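# Assemble the two printed drill-prop parts like the display

## Task

Join the two 3D-printed parts so they match the completed cordless drill shown on the stand; it is a prop, not a working tool.

## Robot and tools

Robot: two six-joint arms, left_arm and right_arm, each carrying a Robotiq-style 140 mm two-finger gripper whose fingers can fold at a hinge. Cameras: cam_high, cam_low, cam_bench (fixed) and cam_left_wrist, cam_right_wrist (carried on each wrist).

Frames. The scene frame has its origin at table-top height, halfway between the nominal arm bases; +z points up, +x out over the table, and left_arm sits on the +y side (image left/right does not follow arm names). Calibrated bases: left_arm at (-0.039, +0.466, +0.013) m, quat_wxyz (+1.000, 0, 0, -0.008); right_arm at (+0.062, -0.446, +0.013) m, quat_wxyz (+1.000, 0, 0, +0.003). Each arm reports its end_effector_position (m), end_effector_quat_wxyz and velocities in its own base frame; fixed cameras and the table use the scene frame. These reported poses may be off by a few centimetres. The end effector point lies between the closed pads; fingers point along gripper +z and close along its y axis.

The row. Every commanded row is one flat list of 18 numbers covering both arms: left_arm first, then right_arm. For each arm: six absolute joint target angles in radians (shoulder pan, shoulder lift, elbow, wrist 1, wrist 2, wrist 3), then gripper position, force_limit, speed, each in [-1, 1]. Joint ranges: elbow -3.142 to 3.142, all others -6.283 to 6.283; a target well beyond a range and beyond the current angle is refused. Gripper position is an absolute opening: +1 fully open (140 mm), about -0.8 pads touching, -1 closes until blocked. force_limit sets grip force (roughly 14 N at -1 up to 58 N at +1 for a slow close); speed sets finger speed (about 30 mm/s at -1, 250 at +1). Faster closes squeeze harder. To leave a gripper unchanged, repeat the three numbers last sent for it.

Tools.
- execute_actions(actions, cameras): actions is a list of actions; each action is up to 15 rows, one per 1/30 s step, a short table repeating its last row to fill 15 steps. Images only come back for an empty actions list or when cameras names them.
- move(target, speed, blend, stop_force, zero, blocking, cameras): target is one 18-number row or a list of up to 15 such rows, absolute joint goals. All joints travel together, so the hand follows a curve, with no obstacle avoidance. speed is the peak rad/s of the joint travelling farthest (0.01 to 3.14, default 0.5), one value or one per target. blend (rad) rounds corners between listed targets; 0 stops at each. stop_force (3 to 120 N, both arms) ends an arm's path when its wrist sensor feels that much push opposing the motion relative to its zero; use a low speed with it, omit it when backing off a contact, and give all listed targets identical finger numbers. zero (default true) re-zeroes before the move. blocking=false returns after about 0.5 s while the move continues; not allowed with stop_force.
- wait(seconds 0 to 10): lets the scene run holding last commands.
- stop: brakes a running move; fingers keep going.
- zoom_image(camera, region [x0,y0,x1,y1] pixels, max 504x504): enlarges part of the latest image of that camera.
- zero_wrist_force(arm): subtracts the current wrist reading from later ones.
- read_manual(section): licence text only.
- finished_scene: ends the scene irreversibly; the assembly must remain correct without the robot.

Reading results. Joint positions, velocities, targets and torques are listed per arm in the joint order above (rad, rad/s, torques positive toward larger angles, including gravity). Joint targets shows where joints are currently being driven. Wrist force/torque are in the gripper's own axes; a third line shows the peak since the last report. object_status: 0 moving, 1 blocked while opening, 2 blocked while closing (a grip), 3 reached the commanded position or pads met (maybe nothing held). position_measured is in counts: 3 open, ~75 = 100 mm, 139 = 60 mm, 200 = 20 mm, 230 pads meeting. A move adds a move: line: done, off_target (resting over 0.01 rad from target), moving, held (a check withheld steps or the clearance check stopped the path) or fault; limits=held when steps were withheld. "joint command not followed" means the inter-arm clearance check intervened. "joint sent to its limit" means a target was clipped at a joint end. Wrist depth gives a 7x7 grid of distances ahead of each wrist camera.

Gripping. Grip with the pads' outer quarter (near the fingertips) for a true squeeze; deeper grips let fingers fold, holding narrow parts loosely or dropping them. Fingertips pressed onto a surface fold easily. Confirm object_status 2 after closing. To squeeze harder, raise force_limit and nudge position (e.g. -1 to -0.98).

Hazards to avoid. An outside force near 150 N on an arm or a contact torque at a joint limit (wrist joints about 16 N m) freezes that arm for 10 s. Arms are stiff: commanding even slightly past a firm contact can trip this. Do not let the arms or grippers strike or squeeze each other. Do not drop parts, release moving parts, slam, or push things off the table (that fails the task). Avoid holding heavy parts far off-centre or twisting stiff joints. Long strain heats motors; 85 °C brakes the arm for 30 to 60 s. Joints move at most 2.45 rad/s, so big moves may finish after the result returns; resend remaining targets if needed.

Each tool is called after ">>>" as name([rows], argument=value, ...), one row to a line, values as JSON.

## Session

>>> execute_actions(actions=[])

Scene clock: 0.00 s.
left_arm: end_effector_position=(+0.1558, +0.0165, +0.2086) position_measured=3 object_status=3 end_effector_quat_wxyz=(+0.655, -0.227, -0.719, -0.048) | right_arm: end_effector_position=(+0.7994, +0.4585, +0.3708) position_measured=3 object_status=3 end_effector_quat_wxyz=(-0.220, +0.556, +0.389, +0.701)
Joint positions: left_arm=[-0.516 -1.337 1.952 -0.753 -1.706 0.214] | right_arm=[0.128 -0.753 1.307 -3.81 -0.787 2.916]
Joint velocities: within noise
Joint torques (N m): no reading
Motor temperatures (°C): left_arm=[31 43 38 47 38 45] | right_arm=[35 42 29 38 38 55]
Wrist force (N): no reading
Wrist torque (N m): no reading
Wrist force, peak (N): no reading
Wrist depth (mm): cam_left_wrist=[- - 1873 175 161 168 1843 / 1505 1611 1694 207 176 173 201 / 1578 251 220 223 188 195 539 / - 140 231 226 216 212 117 / - 490 256 270 414 395 112 / 448 443 293 288 346 331 305 / 390 360 318 295 300 283 274] | cam_right_wrist=[- 2121 2263 2048 1760 - - / 2700 - - 1948 1563 1206 1176 / - 2640 3300 - - - - / 907 138 - 1948 1553 1373 123 / 110 718 2400 1932 1476 1350 111 / 522 594 658 1760 1616 1350 107 / 470 491 535 608 - - -]
Joint targets: left_arm=[-0.516 -1.337 1.952 -0.753 -1.706 0.214] | right_arm=[0.128 -0.753 1.307 -3.810 -0.787 2.916]
Tool commands: left_gripper/position=+1.0 left_gripper/force_limit=+1.0 left_gripper/speed=+1.0 right_gripper/position=+1.0 right_gripper/force_limit=+1.0 right_gripper/speed=+1.0

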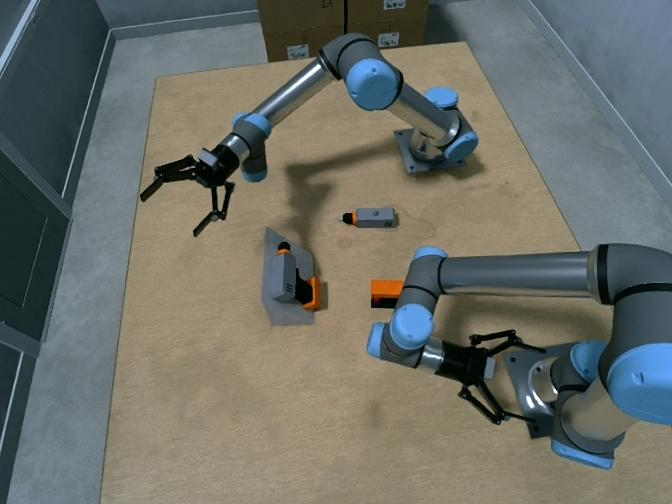

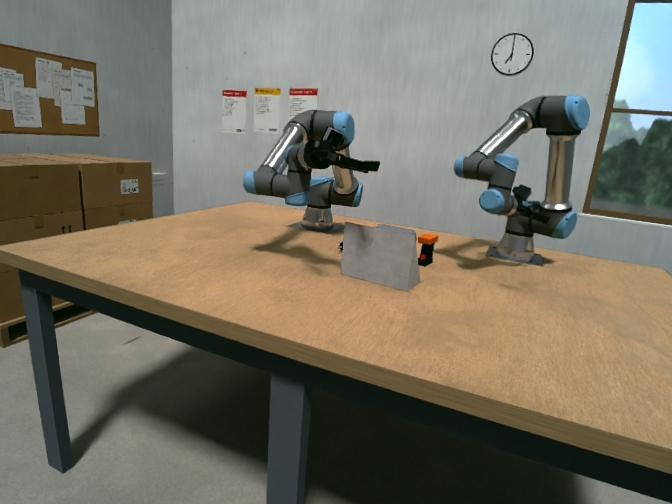

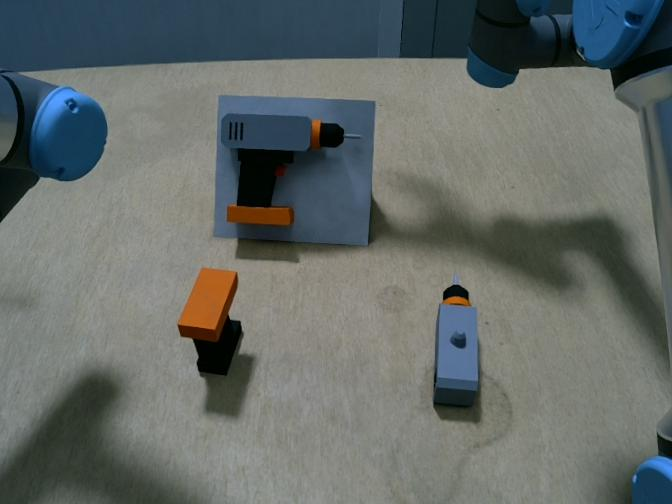

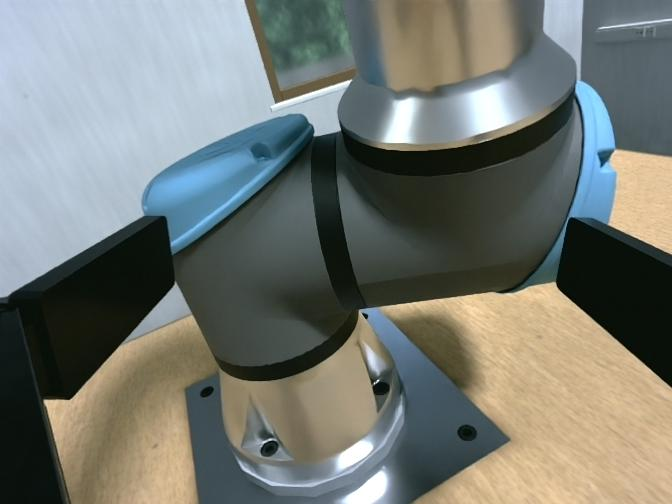

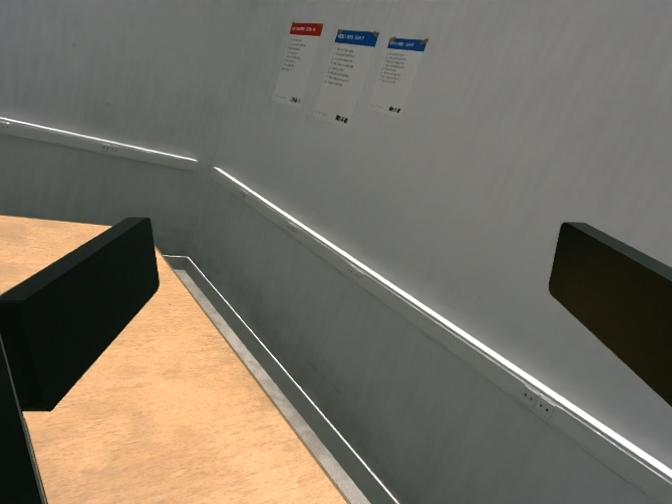

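>>> zoom_image(camera="cam_bench", region=[150, 220, 300, 400])

>>> zoom_image(camera="cam_bench", region=[380, 250, 540, 420])

>>> zoom_image(camera="cam_bench", region=[200, 80, 400, 260])

>>> zoom_image(camera="cam_high", region=[240, 180, 440, 340])

>>> zoom_image(camera="cam_low", region=[300, 200, 480, 310])

Scaled by 2.800 from the camera's 672x504 image, which has a finer 960x720 frame.

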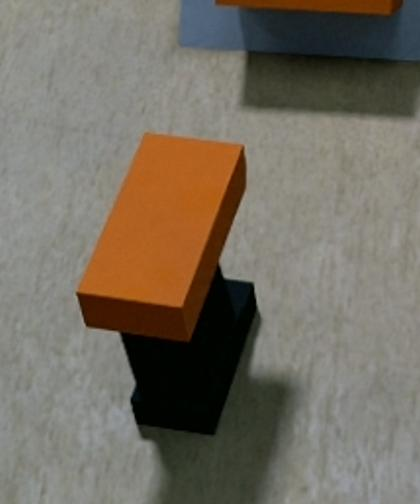

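Scaled by 2.965 from the camera's 672x504 image, which has a finer 960x720 frame.

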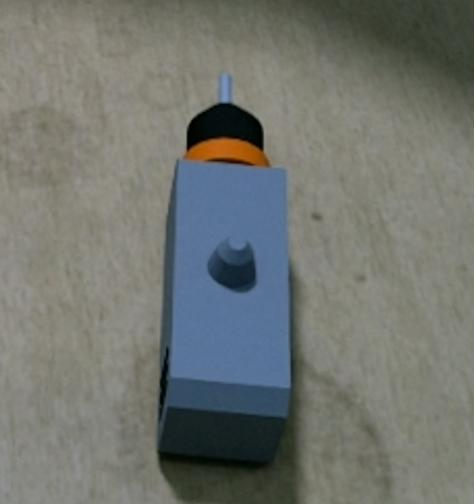

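Scaled by 2.520 from the camera's 672x504 image, which has a finer 960x720 frame.

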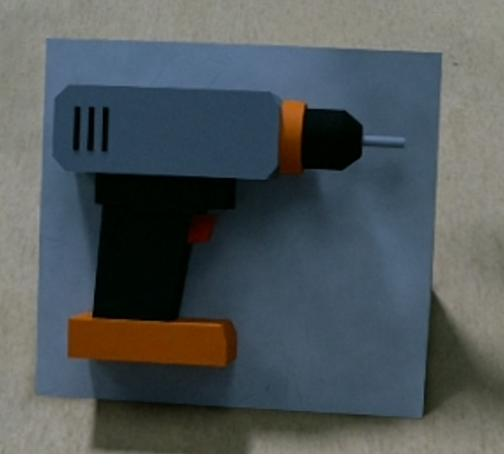

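Scaled by 2.520 from the camera's 672x504 image, which has a finer 960x720 frame.

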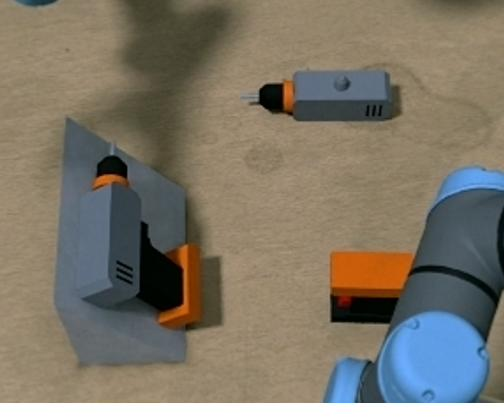

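Scaled by 2.800 from the camera's 672x504 image, which has a finer 960x720 frame.

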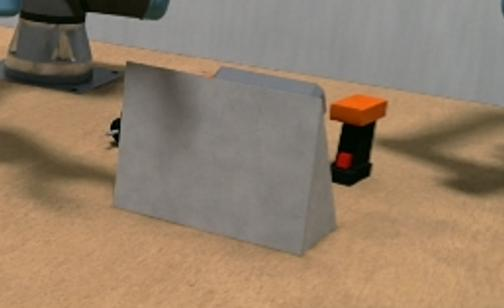

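>>> move(target=[-1.07,-1.236,1.199,-1.534,-1.571,-1.07,1,1,1,-0.45,-0.753,1.307,-3.81,-0.787,2.916,1,1,1], speed=1.0, cameras=["cam_left_wrist","cam_high","cam_bench"])

Scene clock: 5.33 s.
left_arm: end_effector_position=(+0.4200, -0.4897, +0.2672) position_measured=3 object_status=3 end_effector_quat_wxyz=(+0.000, +0.000, +1.000, +0.000) | right_arm: end_effector_position=(+0.9200, -0.0523, +0.3710) position_measured=3 object_status=3 end_effector_quat_wxyz=(-0.011, +0.643, +0.214, +0.735)
Joint positions: left_arm=[-1.07 -1.236 1.199 -1.534 -1.571 -1.07] | right_arm=[-0.45 -0.753 1.307 -3.81 -0.787 2.916]
Joint torques (N m): left_arm=[-3.93 -56.14 -21.63 -2.87 -1.96 -0.76] | right_arm=[-6.59 -62.65 -27.24 -2.63 0.94 -0.95]
Motor temperatures (°C): left_arm=[31 43 38 47 38 45] | right_arm=[35 42 29 38 38 55]
Wrist force (N): left_arm=[-0.6 -1.5 0.4] | right_arm=[0.4 0.1 0.0]
Wrist torque (N m): left_arm=[-0.40 -0.08 0.05] | right_arm=[0.02 -0.10 0.00]
Wrist force, peak (N): left_arm=[0.4 -4.3 -2.0] | right_arm=[-0.3 2.8 -1.4]
Wrist depth (mm): cam_left_wrist=[368 366 362 368 366 367 364 / 387 386 393 384 386 380 376 / 411 408 412 410 405 396 396 / 425 140 431 432 429 423 117 / - 455 454 449 448 455 107 / 497 488 486 475 407 400 488 / 522 523 522 500 341 347 512] | cam_right_wrist=[1543 - - 1126 1126 1047 998 / - - - 1284 1131 1065 1007 / 1627 - - 1170 1176 1095 1029 / 113 142 1366 1257 1176 1121 131 / 110 125 - 1306 1231 1153 112 / - 1605 - 1320 1264 1194 1126 / - 1504 1533 1381 1291 1212 1148]
Joint targets: left_arm=[-1.070 -1.236 1.199 -1.534 -1.571 -1.070] | right_arm=[-0.450 -0.753 1.307 -3.810 -0.787 2.916]
move: done
Images, in order (width x height): cam_high 672x504, cam_bench 672x504, cam_left_wrist 672x504.

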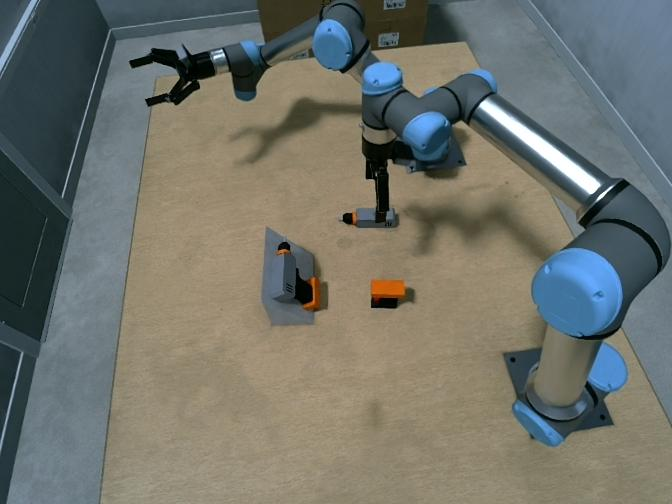

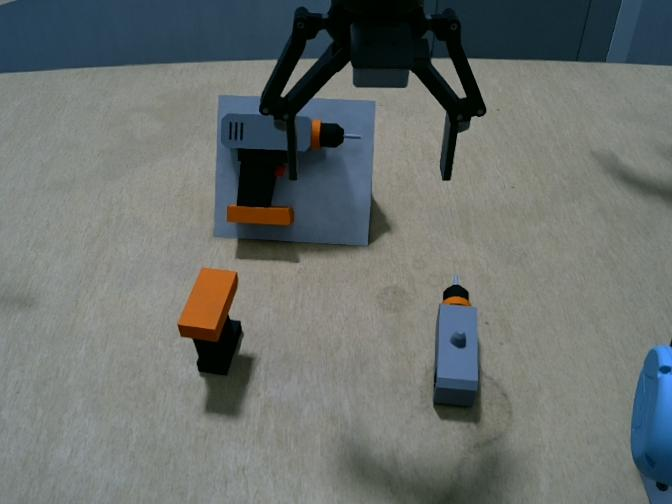

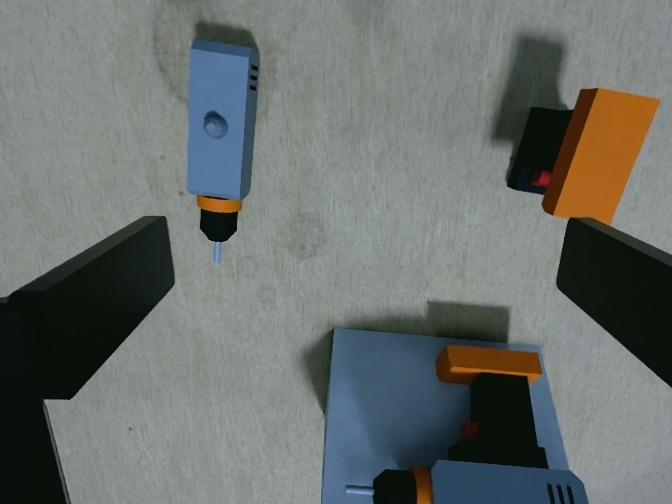

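>>> zoom_image(camera="cam_left_wrist", region=[150, 20, 310, 280])

>>> zoom_image(camera="cam_left_wrist", region=[480, 60, 672, 240])

>>> zoom_image(camera="cam_left_wrist", region=[310, 310, 600, 504])

Scaled by 1.938 from the camera's 672x504 image, which has a finer 960x720 frame.

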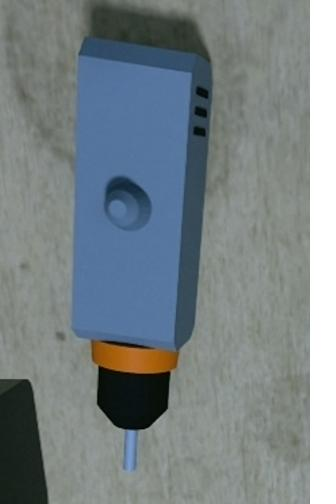

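Scaled by 2.625 from the camera's 672x504 image, which has a finer 960x720 frame.

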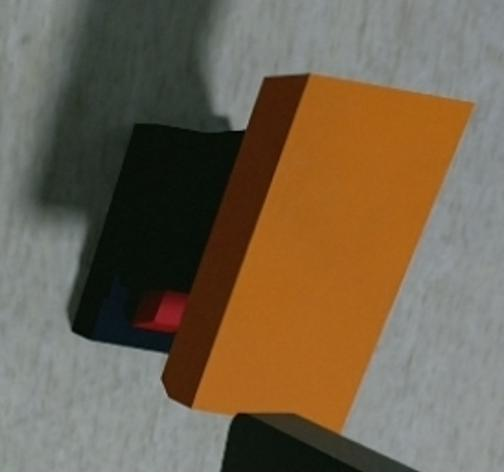

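Scaled by 1.738 from the camera's 672x504 image, which has a finer 960x720 frame.

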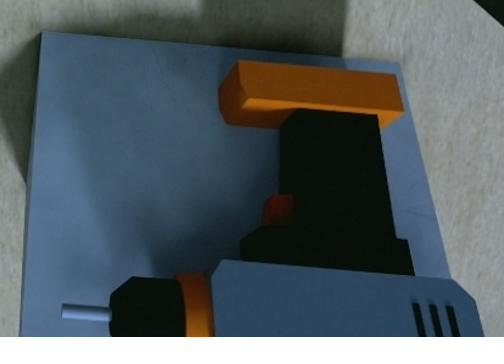

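>>> move(target=[-0.9137,-1.5428,1.7384,-1.7664,-1.5708,-0.7461,1,1,1,-0.45,-0.753,1.307,-3.81,-0.787,2.916,1,1,1], speed=0.8, cameras=["cam_left_wrist","cam_bench"])

>>> zoom_image(camera="cam_left_wrist", region=[210, 100, 460, 350])

Scene clock: 40.07 s.
left_arm: end_effector_position=(+0.4088, -0.3116, +0.2001) position_measured=3 object_status=3 end_effector_quat_wxyz=(+0.000, +0.084, +0.996, +0.000) | right_arm: end_effector_position=(+0.9199, -0.0524, +0.3710) position_measured=3 object_status=3 end_effector_quat_wxyz=(-0.011, +0.643, +0.214, +0.735)
Joint positions: left_arm=[-0.914 -1.543 1.738 -1.766 -1.571 -0.746] | right_arm=[-0.45 -0.753 1.307 -3.81 -0.787 2.916]
Joint torques (N m): left_arm=[-6.4 -29.51 -17.57 -1.25 1.82 1.12] | right_arm=[-8.85 -68.2 -24.82 0.46 0.54 -0.68]
Motor temperatures (°C): left_arm=[31 43 38 47 38 45] | right_arm=[35 42 29 38 38 55]
Wrist force (N): left_arm=[-0.6 -1.7 0.9] | right_arm=[0.2 0.1 0.0]
Wrist torque (N m): left_arm=[-0.43 -0.10 -0.04] | right_arm=[0.03 -0.05 0.01]
Wrist force, peak (N): left_arm=[-0.4 -3.7 -0.4] | right_arm=[0.6 0.1 0.0]
Wrist depth (mm): cam_left_wrist=[311 309 309 308 306 305 305 / 328 326 325 319 323 323 320 / 345 344 342 243 341 340 337 / - 140 360 256 360 354 117 / - 382 388 382 382 381 111 / 420 411 402 398 398 408 411 / 441 440 370 358 424 432 435] | cam_right_wrist=[- - 1176 - 1095 1051 994 / 1485 - - - 1137 1070 1024 / 1574 - 1467 1238 1182 1105 1029 / 113 142 1414 1271 1200 1116 131 / 110 124 - 1291 1231 1170 112 / 1605 1616 - 1358 1271 1194 1110 / - 1523 1476 1366 1306 1238 1170]
Joint targets: left_arm=[-0.914 -1.543 1.738 -1.766 -1.571 -0.746] | right_arm=[-0.450 -0.753 1.307 -3.810 -0.787 2.916]
move: done
Images, in order (width x height): cam_bench 672x504, cam_left_wrist 672x504.

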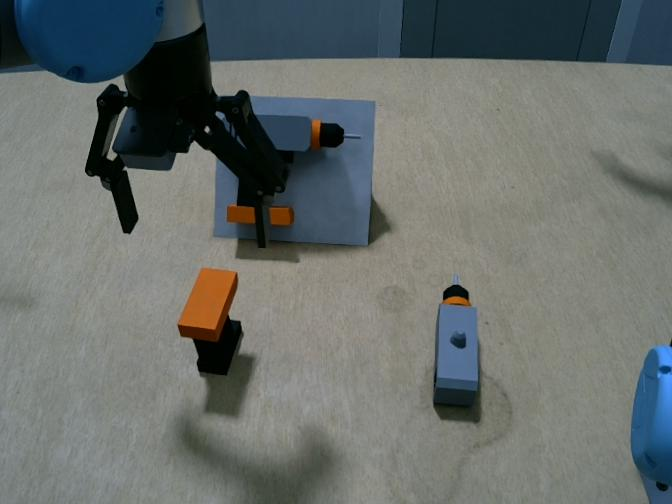

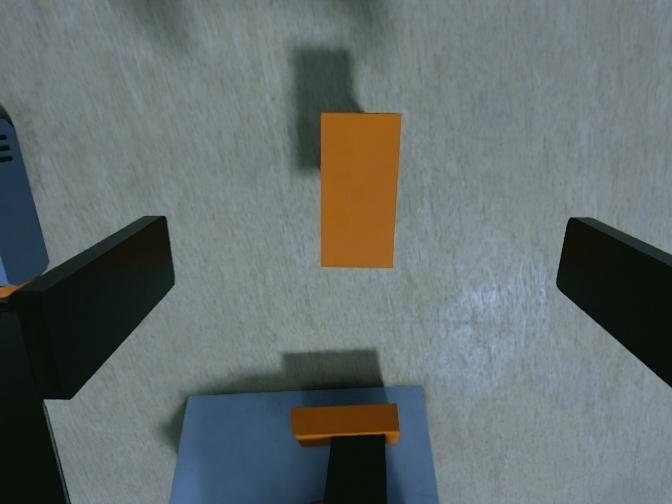

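Scaled by 2.016 from the camera's 672x504 image, which has a finer 960x720 frame.

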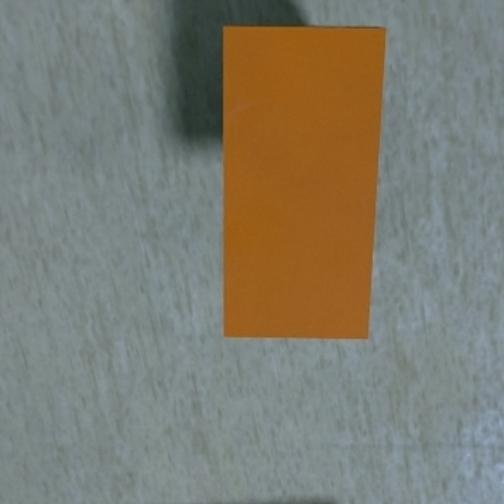

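>>> move(target=[-0.9001,-1.4608,1.9144,-2.0244,-1.5708,-0.7238,0,0.2,0,-0.45,-0.753,1.307,-3.81,-0.787,2.916,1,1,1], speed=0.3, cameras=["cam_left_wrist","cam_bench"])

Scene clock: 43.13 s.
left_arm: end_effector_position=(+0.4145, -0.3079, +0.1019) position_measured=129 object_status=3 end_effector_quat_wxyz=(+0.000, +0.088, +0.996, +0.000) | right_arm: end_effector_position=(+0.9199, -0.0524, +0.3710) position_measured=3 object_status=3 end_effector_quat_wxyz=(-0.011, +0.643, +0.214, +0.735)
Joint positions: left_arm=[-0.9 -1.461 1.914 -2.024 -1.571 -0.724] | right_arm=[-0.45 -0.753 1.307 -3.81 -0.787 2.916]
Joint torques (N m): left_arm=[-7.78 -40.31 -34.2 -2.13 1.84 -0.99] | right_arm=[-10.46 -68.46 -22.99 0.33 0.16 -0.9]
Motor temperatures (°C): left_arm=[31 43 38 47 38 45] | right_arm=[35 42 29 38 38 55]
Wrist force (N): left_arm=[-0.4 -1.5 0.8] | right_arm=[0.2 0.1 0.0]
Wrist torque (N m): left_arm=[-0.41 -0.13 -0.04] | right_arm=[0.02 -0.04 0.00]
Wrist force, peak (N): left_arm=[-0.2 -1.6 2.4] | right_arm=[0.6 0.4 0.0]
Wrist depth (mm): cam_left_wrist=[223 222 221 220 220 220 218 / 235 233 231 228 228 231 230 / 247 246 245 144 240 244 242 / 261 258 119 149 150 251 257 / - - 119 160 271 112 89 / - - 294 295 292 - - / - - 313 307 305 - -] | cam_right_wrist=[- 1523 1366 1070 1095 1051 994 / 1449 1414 1100 - 1137 1065 1011 / 1513 1513 1523 1257 1148 1110 1038 / - 142 1225 1244 1188 1131 131 / 110 124 - 1306 1231 - 112 / 1605 1639 - 1335 1271 1182 1095 / 1449 1458 1423 1398 1313 1206 1159]
Joint targets: left_arm=[-0.900 -1.461 1.914 -2.024 -1.571 -0.724] | right_arm=[-0.450 -0.753 1.307 -3.810 -0.787 2.916]
move: done
Images, in order (width x height): cam_bench 672x504, cam_left_wrist 672x504.

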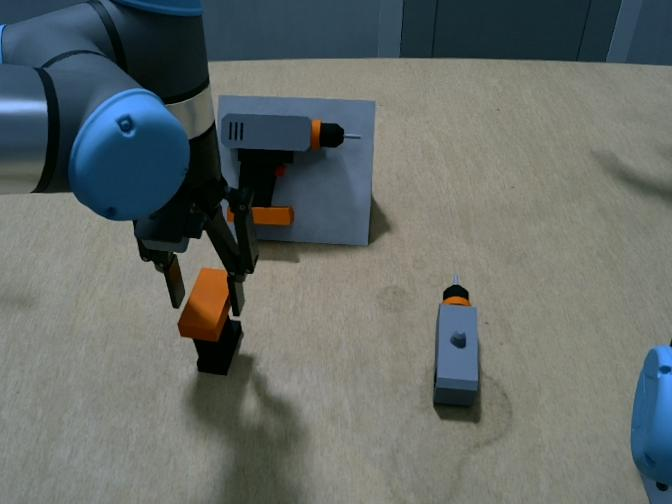

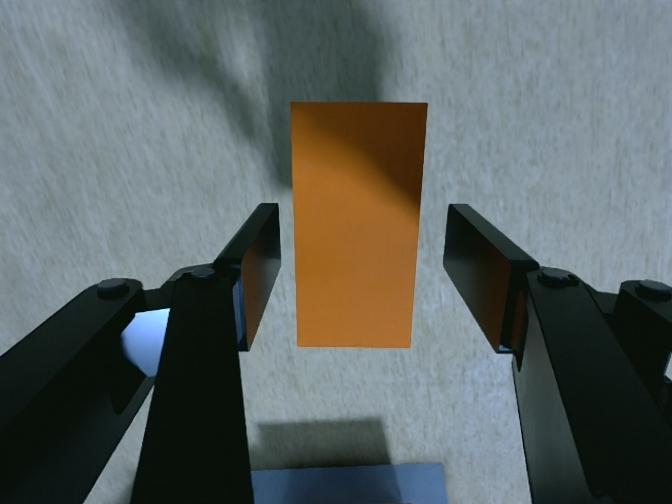

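>>> move([
  [-0.9025,-1.4669,1.9013,-2.0052,-1.5708,-0.7262,0,0.2,0,-0.45,-0.753,1.307,-3.81,-0.787,2.916,1,1,1],
  [-0.9025,-1.4669,1.9013,-2.0052,-1.5708,-0.7262,-1,0.3,-1,-0.45,-0.753,1.307,-3.81,-0.787,2.916,1,1,1],
], speed=0.3, cameras=["cam_left_wrist","cam_bench"])

Scene clock: 46.20 s.
left_arm: end_effector_position=(+0.4142, -0.3095, +0.1090) position_measured=167 object_status=0 end_effector_quat_wxyz=(+0.000, +0.088, +0.996, +0.000) | right_arm: end_effector_position=(+0.9199, -0.0524, +0.3710) position_measured=3 object_status=3 end_effector_quat_wxyz=(-0.011, +0.643, +0.214, +0.735)
Joint positions: left_arm=[-0.903 -1.467 1.901 -2.005 -1.571 -0.726] | right_arm=[-0.45 -0.753 1.307 -3.81 -0.787 2.916]
Joint torques (N m): left_arm=[6.72 -15.43 -10.61 -3.64 1.67 1.14] | right_arm=[-9.42 -67.63 -22.12 0.32 0.01 -0.75]
Motor temperatures (°C): left_arm=[31 43 38 47 38 45] | right_arm=[35 42 29 38 38 55]
Wrist force (N): left_arm=[1.4 -2.0 -10.7] | right_arm=[0.3 0.3 0.0]
Wrist torque (N m): left_arm=[-0.48 -0.11 -0.05] | right_arm=[0.07 -0.07 0.00]
Wrist force, peak (N): left_arm=[1.2 -2.0 -10.9] | right_arm=[0.6 0.3 0.1]
Wrist depth (mm): cam_left_wrist=[230 227 228 228 226 225 225 / 241 241 239 234 236 237 237 / 254 254 253 149 251 250 249 / 269 266 261 157 155 262 263 / - 83 89 168 166 78 83 / - - - 302 303 - - / - - - 315 - - -] | cam_right_wrist=[- - - - 1080 1042 998 / - 1381 - 1231 1131 1065 1020 / 1504 1449 - 1342 1170 1095 1024 / 1584 142 1206 1264 1206 1121 130 / 110 1523 1523 1284 1264 1165 111 / - 1734 - 1350 1264 1194 1121 / - 1440 1504 1414 1291 1218 1148]
Joint targets: left_arm=[-0.903 -1.467 1.901 -2.005 -1.571 -0.726] | right_arm=[-0.450 -0.753 1.307 -3.810 -0.787 2.916]
move: done
Images, in order (width x height): cam_bench 672x504, cam_left_wrist 672x504.

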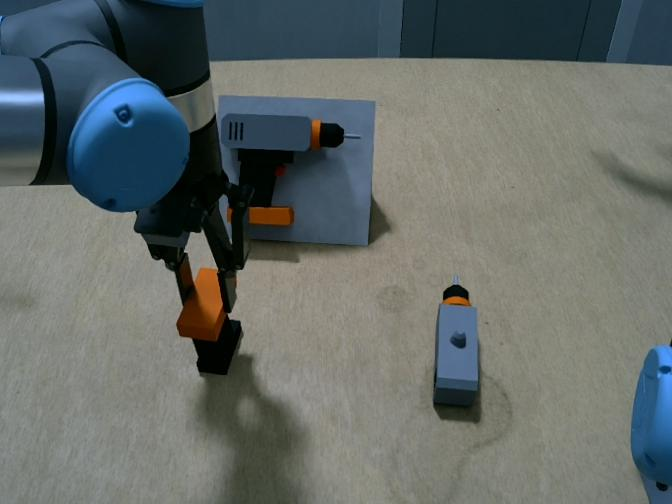

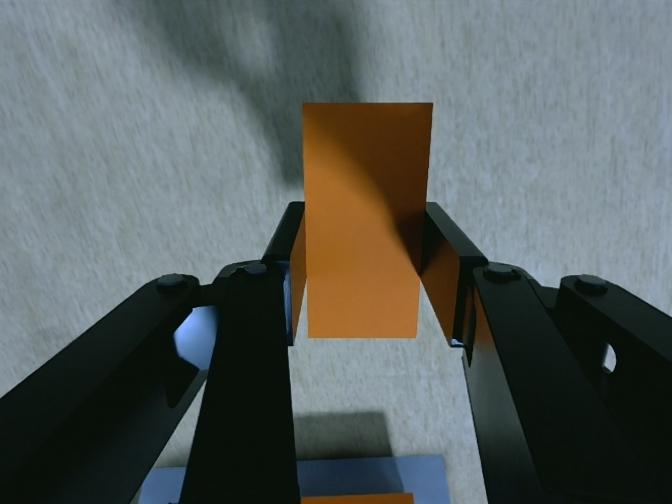

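>>> wait(seconds=0.5)

Scene clock: 46.83 s.
left_arm: end_effector_position=(+0.4142, -0.3095, +0.1090) position_measured=167 object_status=2 end_effector_quat_wxyz=(+0.000, +0.088, +0.996, +0.000) | right_arm: end_effector_position=(+0.9199, -0.0524, +0.3710) position_measured=3 object_status=3 end_effector_quat_wxyz=(-0.011, +0.643, +0.214, +0.735)
Joint positions: left_arm=[-0.903 -1.467 1.901 -2.005 -1.571 -0.726] | right_arm=[-0.45 -0.753 1.307 -3.81 -0.787 2.916]
Joint torques (N m): left_arm=[8.62 -15.51 -10.34 -1.71 1.63 1.03] | right_arm=[-9.19 -67.65 -21.61 0.06 -0.13 -0.59]
Motor temperatures (°C): left_arm=[31 43 38 47 38 45] | right_arm=[35 42 29 38 38 55]
Wrist force (N): left_arm=[1.1 -2.0 -11.0] | right_arm=[0.1 0.2 0.3]
Wrist torque (N m): left_arm=[-0.49 -0.04 -0.05] | right_arm=[0.05 -0.03 0.00]
Wrist force, peak (N): left_arm=[1.1 -2.0 -11.0] | right_arm=[0.3 0.4 0.3]
Wrist depth (mm): cam_left_wrist=[229 228 227 226 227 226 225 / 241 241 240 234 236 238 236 / 255 252 253 149 248 250 249 / 270 266 263 158 156 261 264 / - 83 - 168 166 78 83 / - - - 302 302 - - / - - - 313 - - -] | cam_right_wrist=[1431 1358 - 1277 1116 1042 986 / - 1284 1398 1218 1137 1070 1007 / 1494 - - 1244 1170 1105 1047 / 113 142 1574 1271 1206 1137 131 / 110 126 - 1306 1225 1159 112 / 1616 1553 - 1358 1271 1170 1131 / 1458 1533 1504 1389 1284 1212 1153]
Joint targets: left_arm=[-0.903 -1.467 1.901 -2.005 -1.571 -0.726] | right_arm=[-0.450 -0.753 1.307 -3.810 -0.787 2.916]
Tool commands: left_gripper/position=-1.0 left_gripper/force_limit=+0.3 left_gripper/speed=-1.0 right_gripper/position=+1.0 right_gripper/force_limit=+1.0 right_gripper/speed=+1.0
wait: 0.50 s; at rest by 0.03 s

>>> move([
  [-0.9025,-1.5352,1.7306,-1.7662,-1.5708,-0.7262,-1,0.3,-1,-0.45,-0.753,1.307,-3.81,-0.787,2.916,1,1,1],
  [-1.1094,-1.2360,1.3709,-1.7057,-1.5708,-0.9698,-1,0.3,-1,-0.45,-0.753,1.307,-3.81,-0.787,2.916,1,1,1],
], speed=0.4, blend=[0.05, 0], cameras=["cam_left_wrist","cam_bench"])

>>> zoom_image(camera="cam_left_wrist", region=[60, 40, 320, 300])

>>> zoom_image(camera="cam_bench", region=[300, 200, 550, 430])

Scene clock: 50.63 s.
left_arm: end_effector_position=(+0.3989, -0.5029, +0.2000) position_measured=167 object_status=2 end_effector_quat_wxyz=(+0.000, +0.070, +0.998, +0.000) | right_arm: end_effector_position=(+0.9199, -0.0524, +0.3710) position_measured=3 object_status=3 end_effector_quat_wxyz=(-0.011, +0.643, +0.214, +0.735)
Joint positions: left_arm=[-1.109 -1.236 1.371 -1.706 -1.571 -0.97] | right_arm=[-0.45 -0.753 1.307 -3.81 -0.787 2.916]
Joint torques (N m): left_arm=[-2.58 -39.19 -25.78 -6.06 1.1 -1.08] | right_arm=[-9.4 -67.19 -20.56 0.25 -0.53 -0.38]
Motor temperatures (°C): left_arm=[31 43 38 47 38 45] | right_arm=[35 42 29 38 38 55]
Wrist force (N): left_arm=[-0.5 -1.7 2.0] | right_arm=[0.4 0.3 0.1]
Wrist torque (N m): left_arm=[-0.45 -0.12 0.06] | right_arm=[0.07 -0.09 0.00]
Wrist force, peak (N): left_arm=[1.1 -2.2 -10.9] | right_arm=[0.4 0.5 0.2]
Wrist depth (mm): cam_left_wrist=[308 308 308 307 306 305 305 / 325 326 326 317 318 322 319 / 342 342 - 149 337 340 340 / 364 359 - 158 155 353 357 / - 83 89 168 165 78 83 / - - - 408 - - - / - - - 435 - - -] | cam_right_wrist=[- - 1431 - 1100 1024 994 / - - 1271 - 1126 1080 1011 / 1574 - - 1105 1176 1095 1015 / 113 142 1306 1284 1206 1126 131 / 110 123 - 1306 1212 1165 111 / 1616 1747 - 1350 1257 1188 1116 / 1423 1543 1523 1398 1244 1218 1153]
Joint targets: left_arm=[-1.109 -1.236 1.371 -1.706 -1.571 -0.970] | right_arm=[-0.450 -0.753 1.307 -3.810 -0.787 2.916]
move: done
Images, in order (width x height): cam_bench 672x504, cam_left_wrist 672x504.

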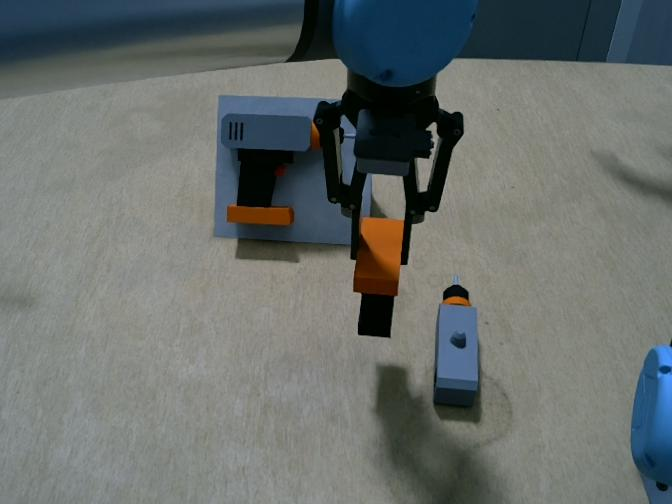

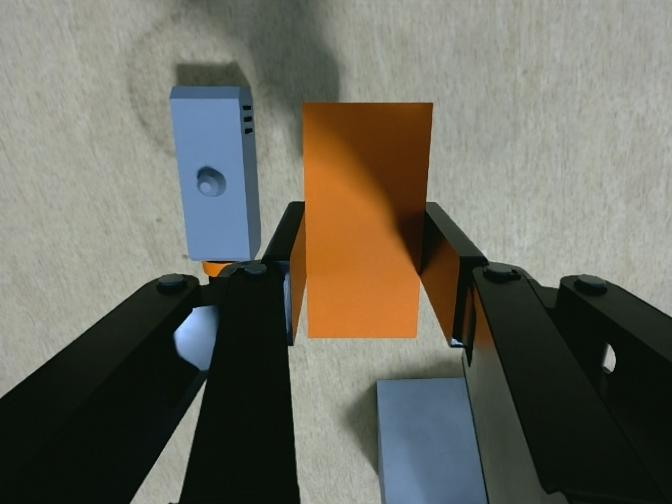

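Scaled by 1.938 from the camera's 672x504 image, which has a finer 960x720 frame.

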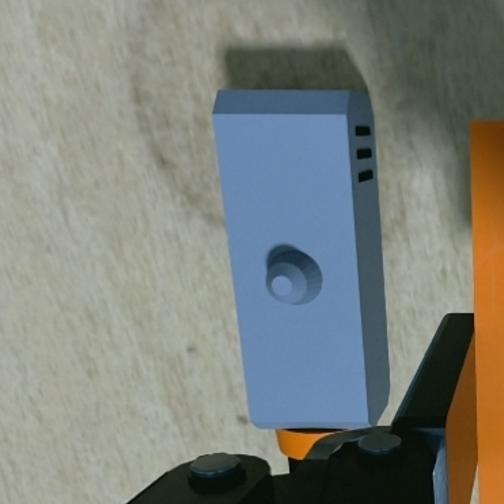

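Scaled by 2.016 from the camera's 672x504 image, which has a finer 960x720 frame.

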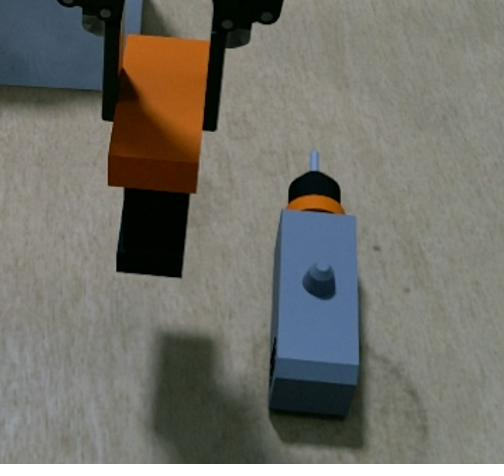

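>>> move(target=[-1.1897,-1.0546,1.1466,-1.6628,-1.5708,-1.0710,-1,0.3,-1,-0.45,-0.753,1.307,-3.81,-0.787,2.916,1,1,1], speed=0.3, cameras=["cam_left_wrist","cam_bench","cam_high"])

>>> zoom_image(camera="cam_bench", region=[380, 200, 560, 420])

>>> zoom_image(camera="cam_left_wrist", region=[250, 40, 480, 350])

>>> zoom_image(camera="cam_high", region=[320, 150, 440, 250])

Scene clock: 53.53 s.
left_arm: end_effector_position=(+0.3840, -0.6002, +0.1850) position_measured=167 object_status=2 end_effector_quat_wxyz=(+0.000, +0.059, +0.998, +0.000) | right_arm: end_effector_position=(+0.9199, -0.0524, +0.3710) position_measured=3 object_status=3 end_effector_quat_wxyz=(-0.011, +0.643, +0.214, +0.735)
Joint positions: left_arm=[-1.19 -1.055 1.147 -1.663 -1.571 -1.071] | right_arm=[-0.45 -0.753 1.307 -3.81 -0.787 2.916]
Joint torques (N m): left_arm=[7.19 -52.97 -19.22 -6.2 0.9 0.38] | right_arm=[-9.04 -69.02 -20.09 0.14 -0.89 -0.03]
Motor temperatures (°C): left_arm=[31 43 38 47 38 45] | right_arm=[35 42 29 38 38 55]
Wrist force (N): left_arm=[-0.4 -1.3 1.6] | right_arm=[0.4 0.2 -0.1]
Wrist torque (N m): left_arm=[-0.34 -0.14 0.07] | right_arm=[0.03 -0.09 0.00]
Wrist force, peak (N): left_arm=[0.0 -3.3 2.3] | right_arm=[0.5 0.5 0.0]
Wrist depth (mm): cam_left_wrist=[293 294 292 293 293 292 293 / 312 310 310 144 306 308 307 / 329 326 325 149 323 325 323 / 348 343 337 158 156 342 340 / - 83 89 168 165 78 83 / - - - 388 - - - / - - - 420 - - -] | cam_right_wrist=[1494 1476 - - 1090 1047 986 / 1553 1366 - - 1131 1061 1015 / 1440 - 1381 1159 1165 1080 1038 / - 142 1358 1194 1182 1126 131 / 111 125 - 1320 1244 1165 112 / - 1948 - 1298 1244 1182 1116 / 1458 1476 1494 1389 1284 1206 1148]
Joint targets: left_arm=[-1.190 -1.055 1.147 -1.663 -1.571 -1.071] | right_arm=[-0.450 -0.753 1.307 -3.810 -0.787 2.916]
move: done
Images, in order (width x height): cam_high 672x504, cam_bench 672x504, cam_left_wrist 672x504.

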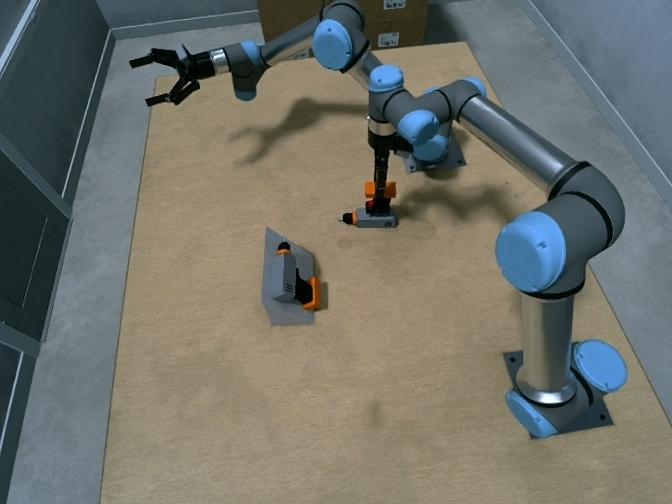

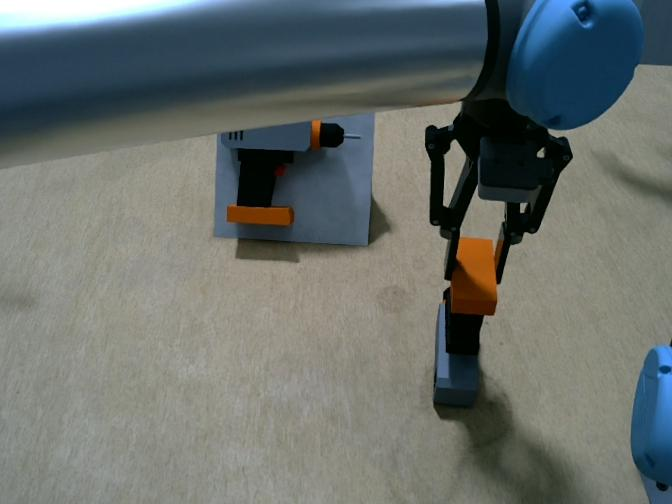

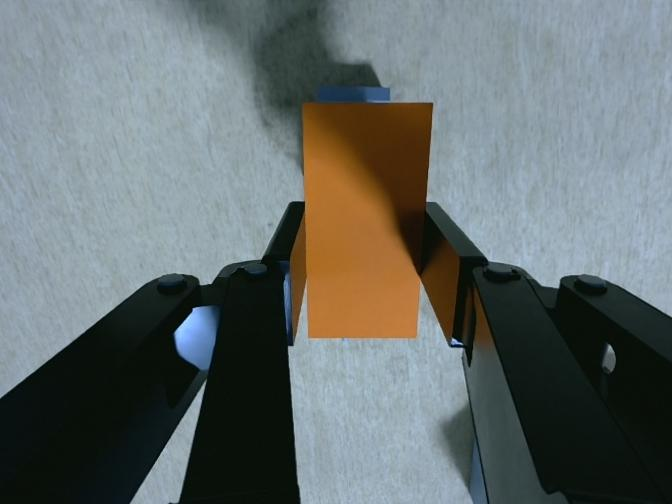

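Scaled by 2.291 from the camera's 672x504 image, which has a finer 960x720 frame.

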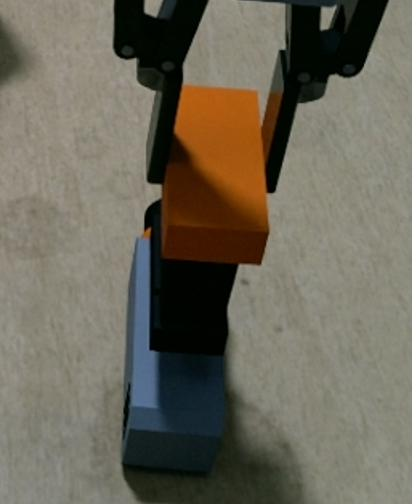

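Scaled by 1.626 from the camera's 672x504 image, which has a finer 960x720 frame.

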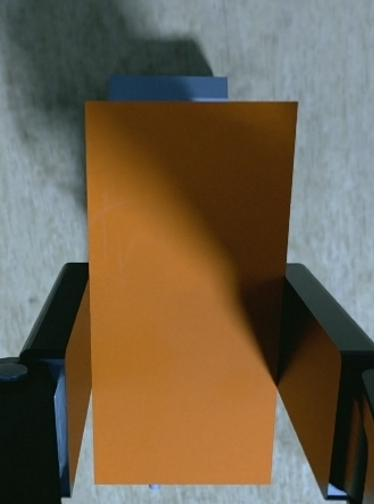

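Scaled by 4.200 from the camera's 672x504 image, which has a finer 960x720 frame.

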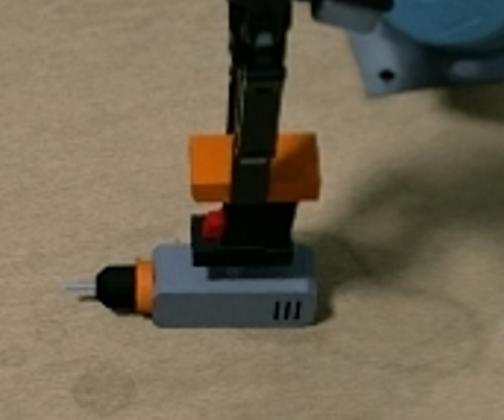

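>>> move([
  [-1.1897,-1.0497,1.1827,-1.7038,-1.5708,-1.0710,-1,0.3,-1,-0.45,-0.753,1.307,-3.81,-0.787,2.916,1,1,1],
  [-1.1897,-1.0428,1.2184,-1.7464,-1.5708,-1.0710,-1,0.3,-1,-0.45,-0.753,1.307,-3.81,-0.787,2.916,1,1,1],
], speed=0.05, blend=[0.005, 0], stop_force=20, cameras=["cam_left_wrist","cam_bench","cam_high"])

>>> zoom_image(camera="cam_bench", region=[400, 220, 540, 420])

>>> zoom_image(camera="cam_high", region=[320, 150, 440, 250])

Scene clock: 56.80 s.
left_arm: end_effector_position=(+0.3841, -0.6003, +0.1575) position_measured=167 object_status=2 end_effector_quat_wxyz=(+0.000, +0.059, +0.998, +0.000) | right_arm: end_effector_position=(+0.9199, -0.0524, +0.3710) position_measured=3 object_status=3 end_effector_quat_wxyz=(-0.011, +0.643, +0.214, +0.735)
Joint positions: left_arm=[-1.19 -1.046 1.204 -1.729 -1.571 -1.071] | right_arm=[-0.45 -0.753 1.307 -3.81 -0.787 2.916]
Joint torques (N m): left_arm=[6.55 -56.26 -34.21 -3.62 0.66 -0.74] | right_arm=[-8.87 -67.54 -20.15 0.45 -1.16 -0.02]
Motor temperatures (°C): left_arm=[31 43 38 47 38 45] | right_arm=[35 42 29 38 38 55]
Wrist force (N): left_arm=[-0.9 -3.4 -7.3] | right_arm=[0.3 0.0 0.1]
Wrist torque (N m): left_arm=[-0.36 -0.17 0.07] | right_arm=[0.01 -0.07 0.01]
Wrist force, peak (N): left_arm=[2.4 0.5 -33.8] | right_arm=[0.6 0.4 0.2]
Wrist depth (mm): cam_left_wrist=[272 271 271 269 269 268 268 / 286 285 284 144 280 283 282 / 301 301 301 149 295 298 297 / 319 315 310 157 156 310 314 / - 83 89 168 165 78 83 / - - - 358 - - - / - - - 385 - - -] | cam_right_wrist=[- - 1313 - 1095 1020 978 / - - - - 1121 1065 998 / 1533 - - 1264 1159 1095 1038 / - 142 1342 1251 1200 1126 131 / 110 1523 1523 1313 1212 1165 111 / - 1553 1574 1373 1271 1159 1121 / 458 1458 1440 1398 1327 1206 1159]
Joint targets: left_arm=[-1.190 -1.046 1.204 -1.729 -1.571 -1.071] | right_arm=[-0.450 -0.753 1.307 -3.810 -0.787 2.916]
move: contact (left_arm); path passed 1 of 2 targets; left_arm: the wrist 1 is farthest, 0.018 rad from its target
Images, in order (width x height): cam_high 672x504, cam_bench 672x504, cam_left_wrist 672x504.

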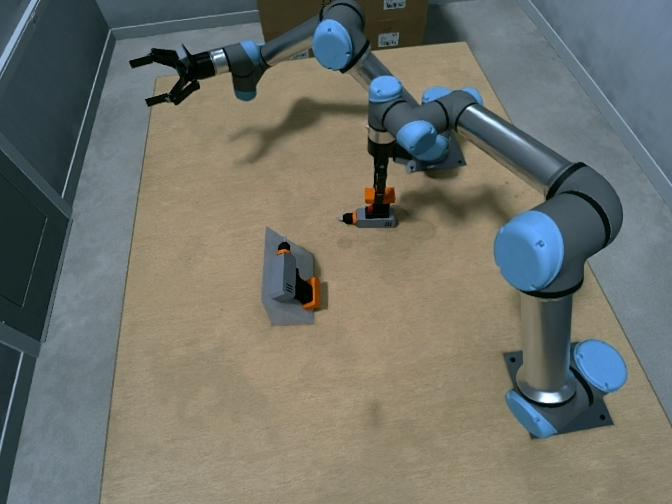

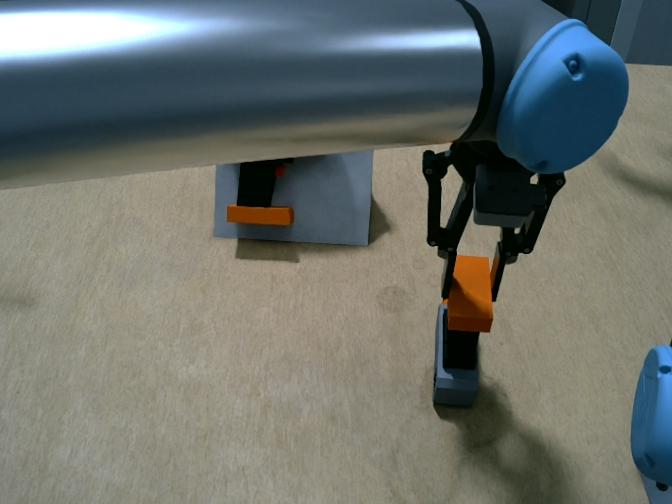

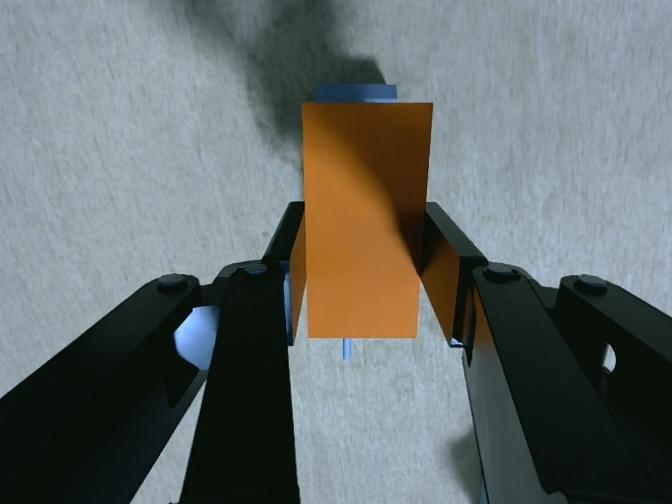

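Scaled by 2.520 from the camera's 672x504 image, which has a finer 960x720 frame.

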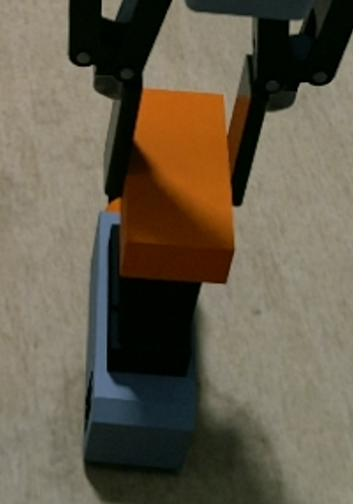

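Scaled by 4.200 from the camera's 672x504 image, which has a finer 960x720 frame.

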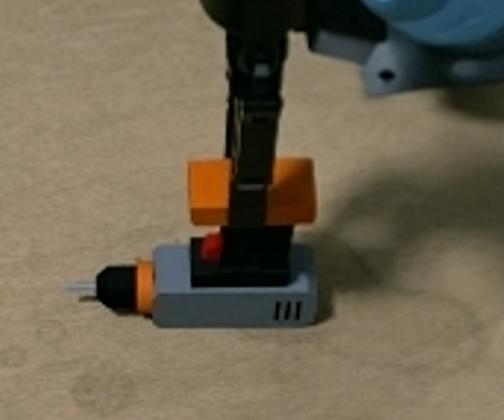

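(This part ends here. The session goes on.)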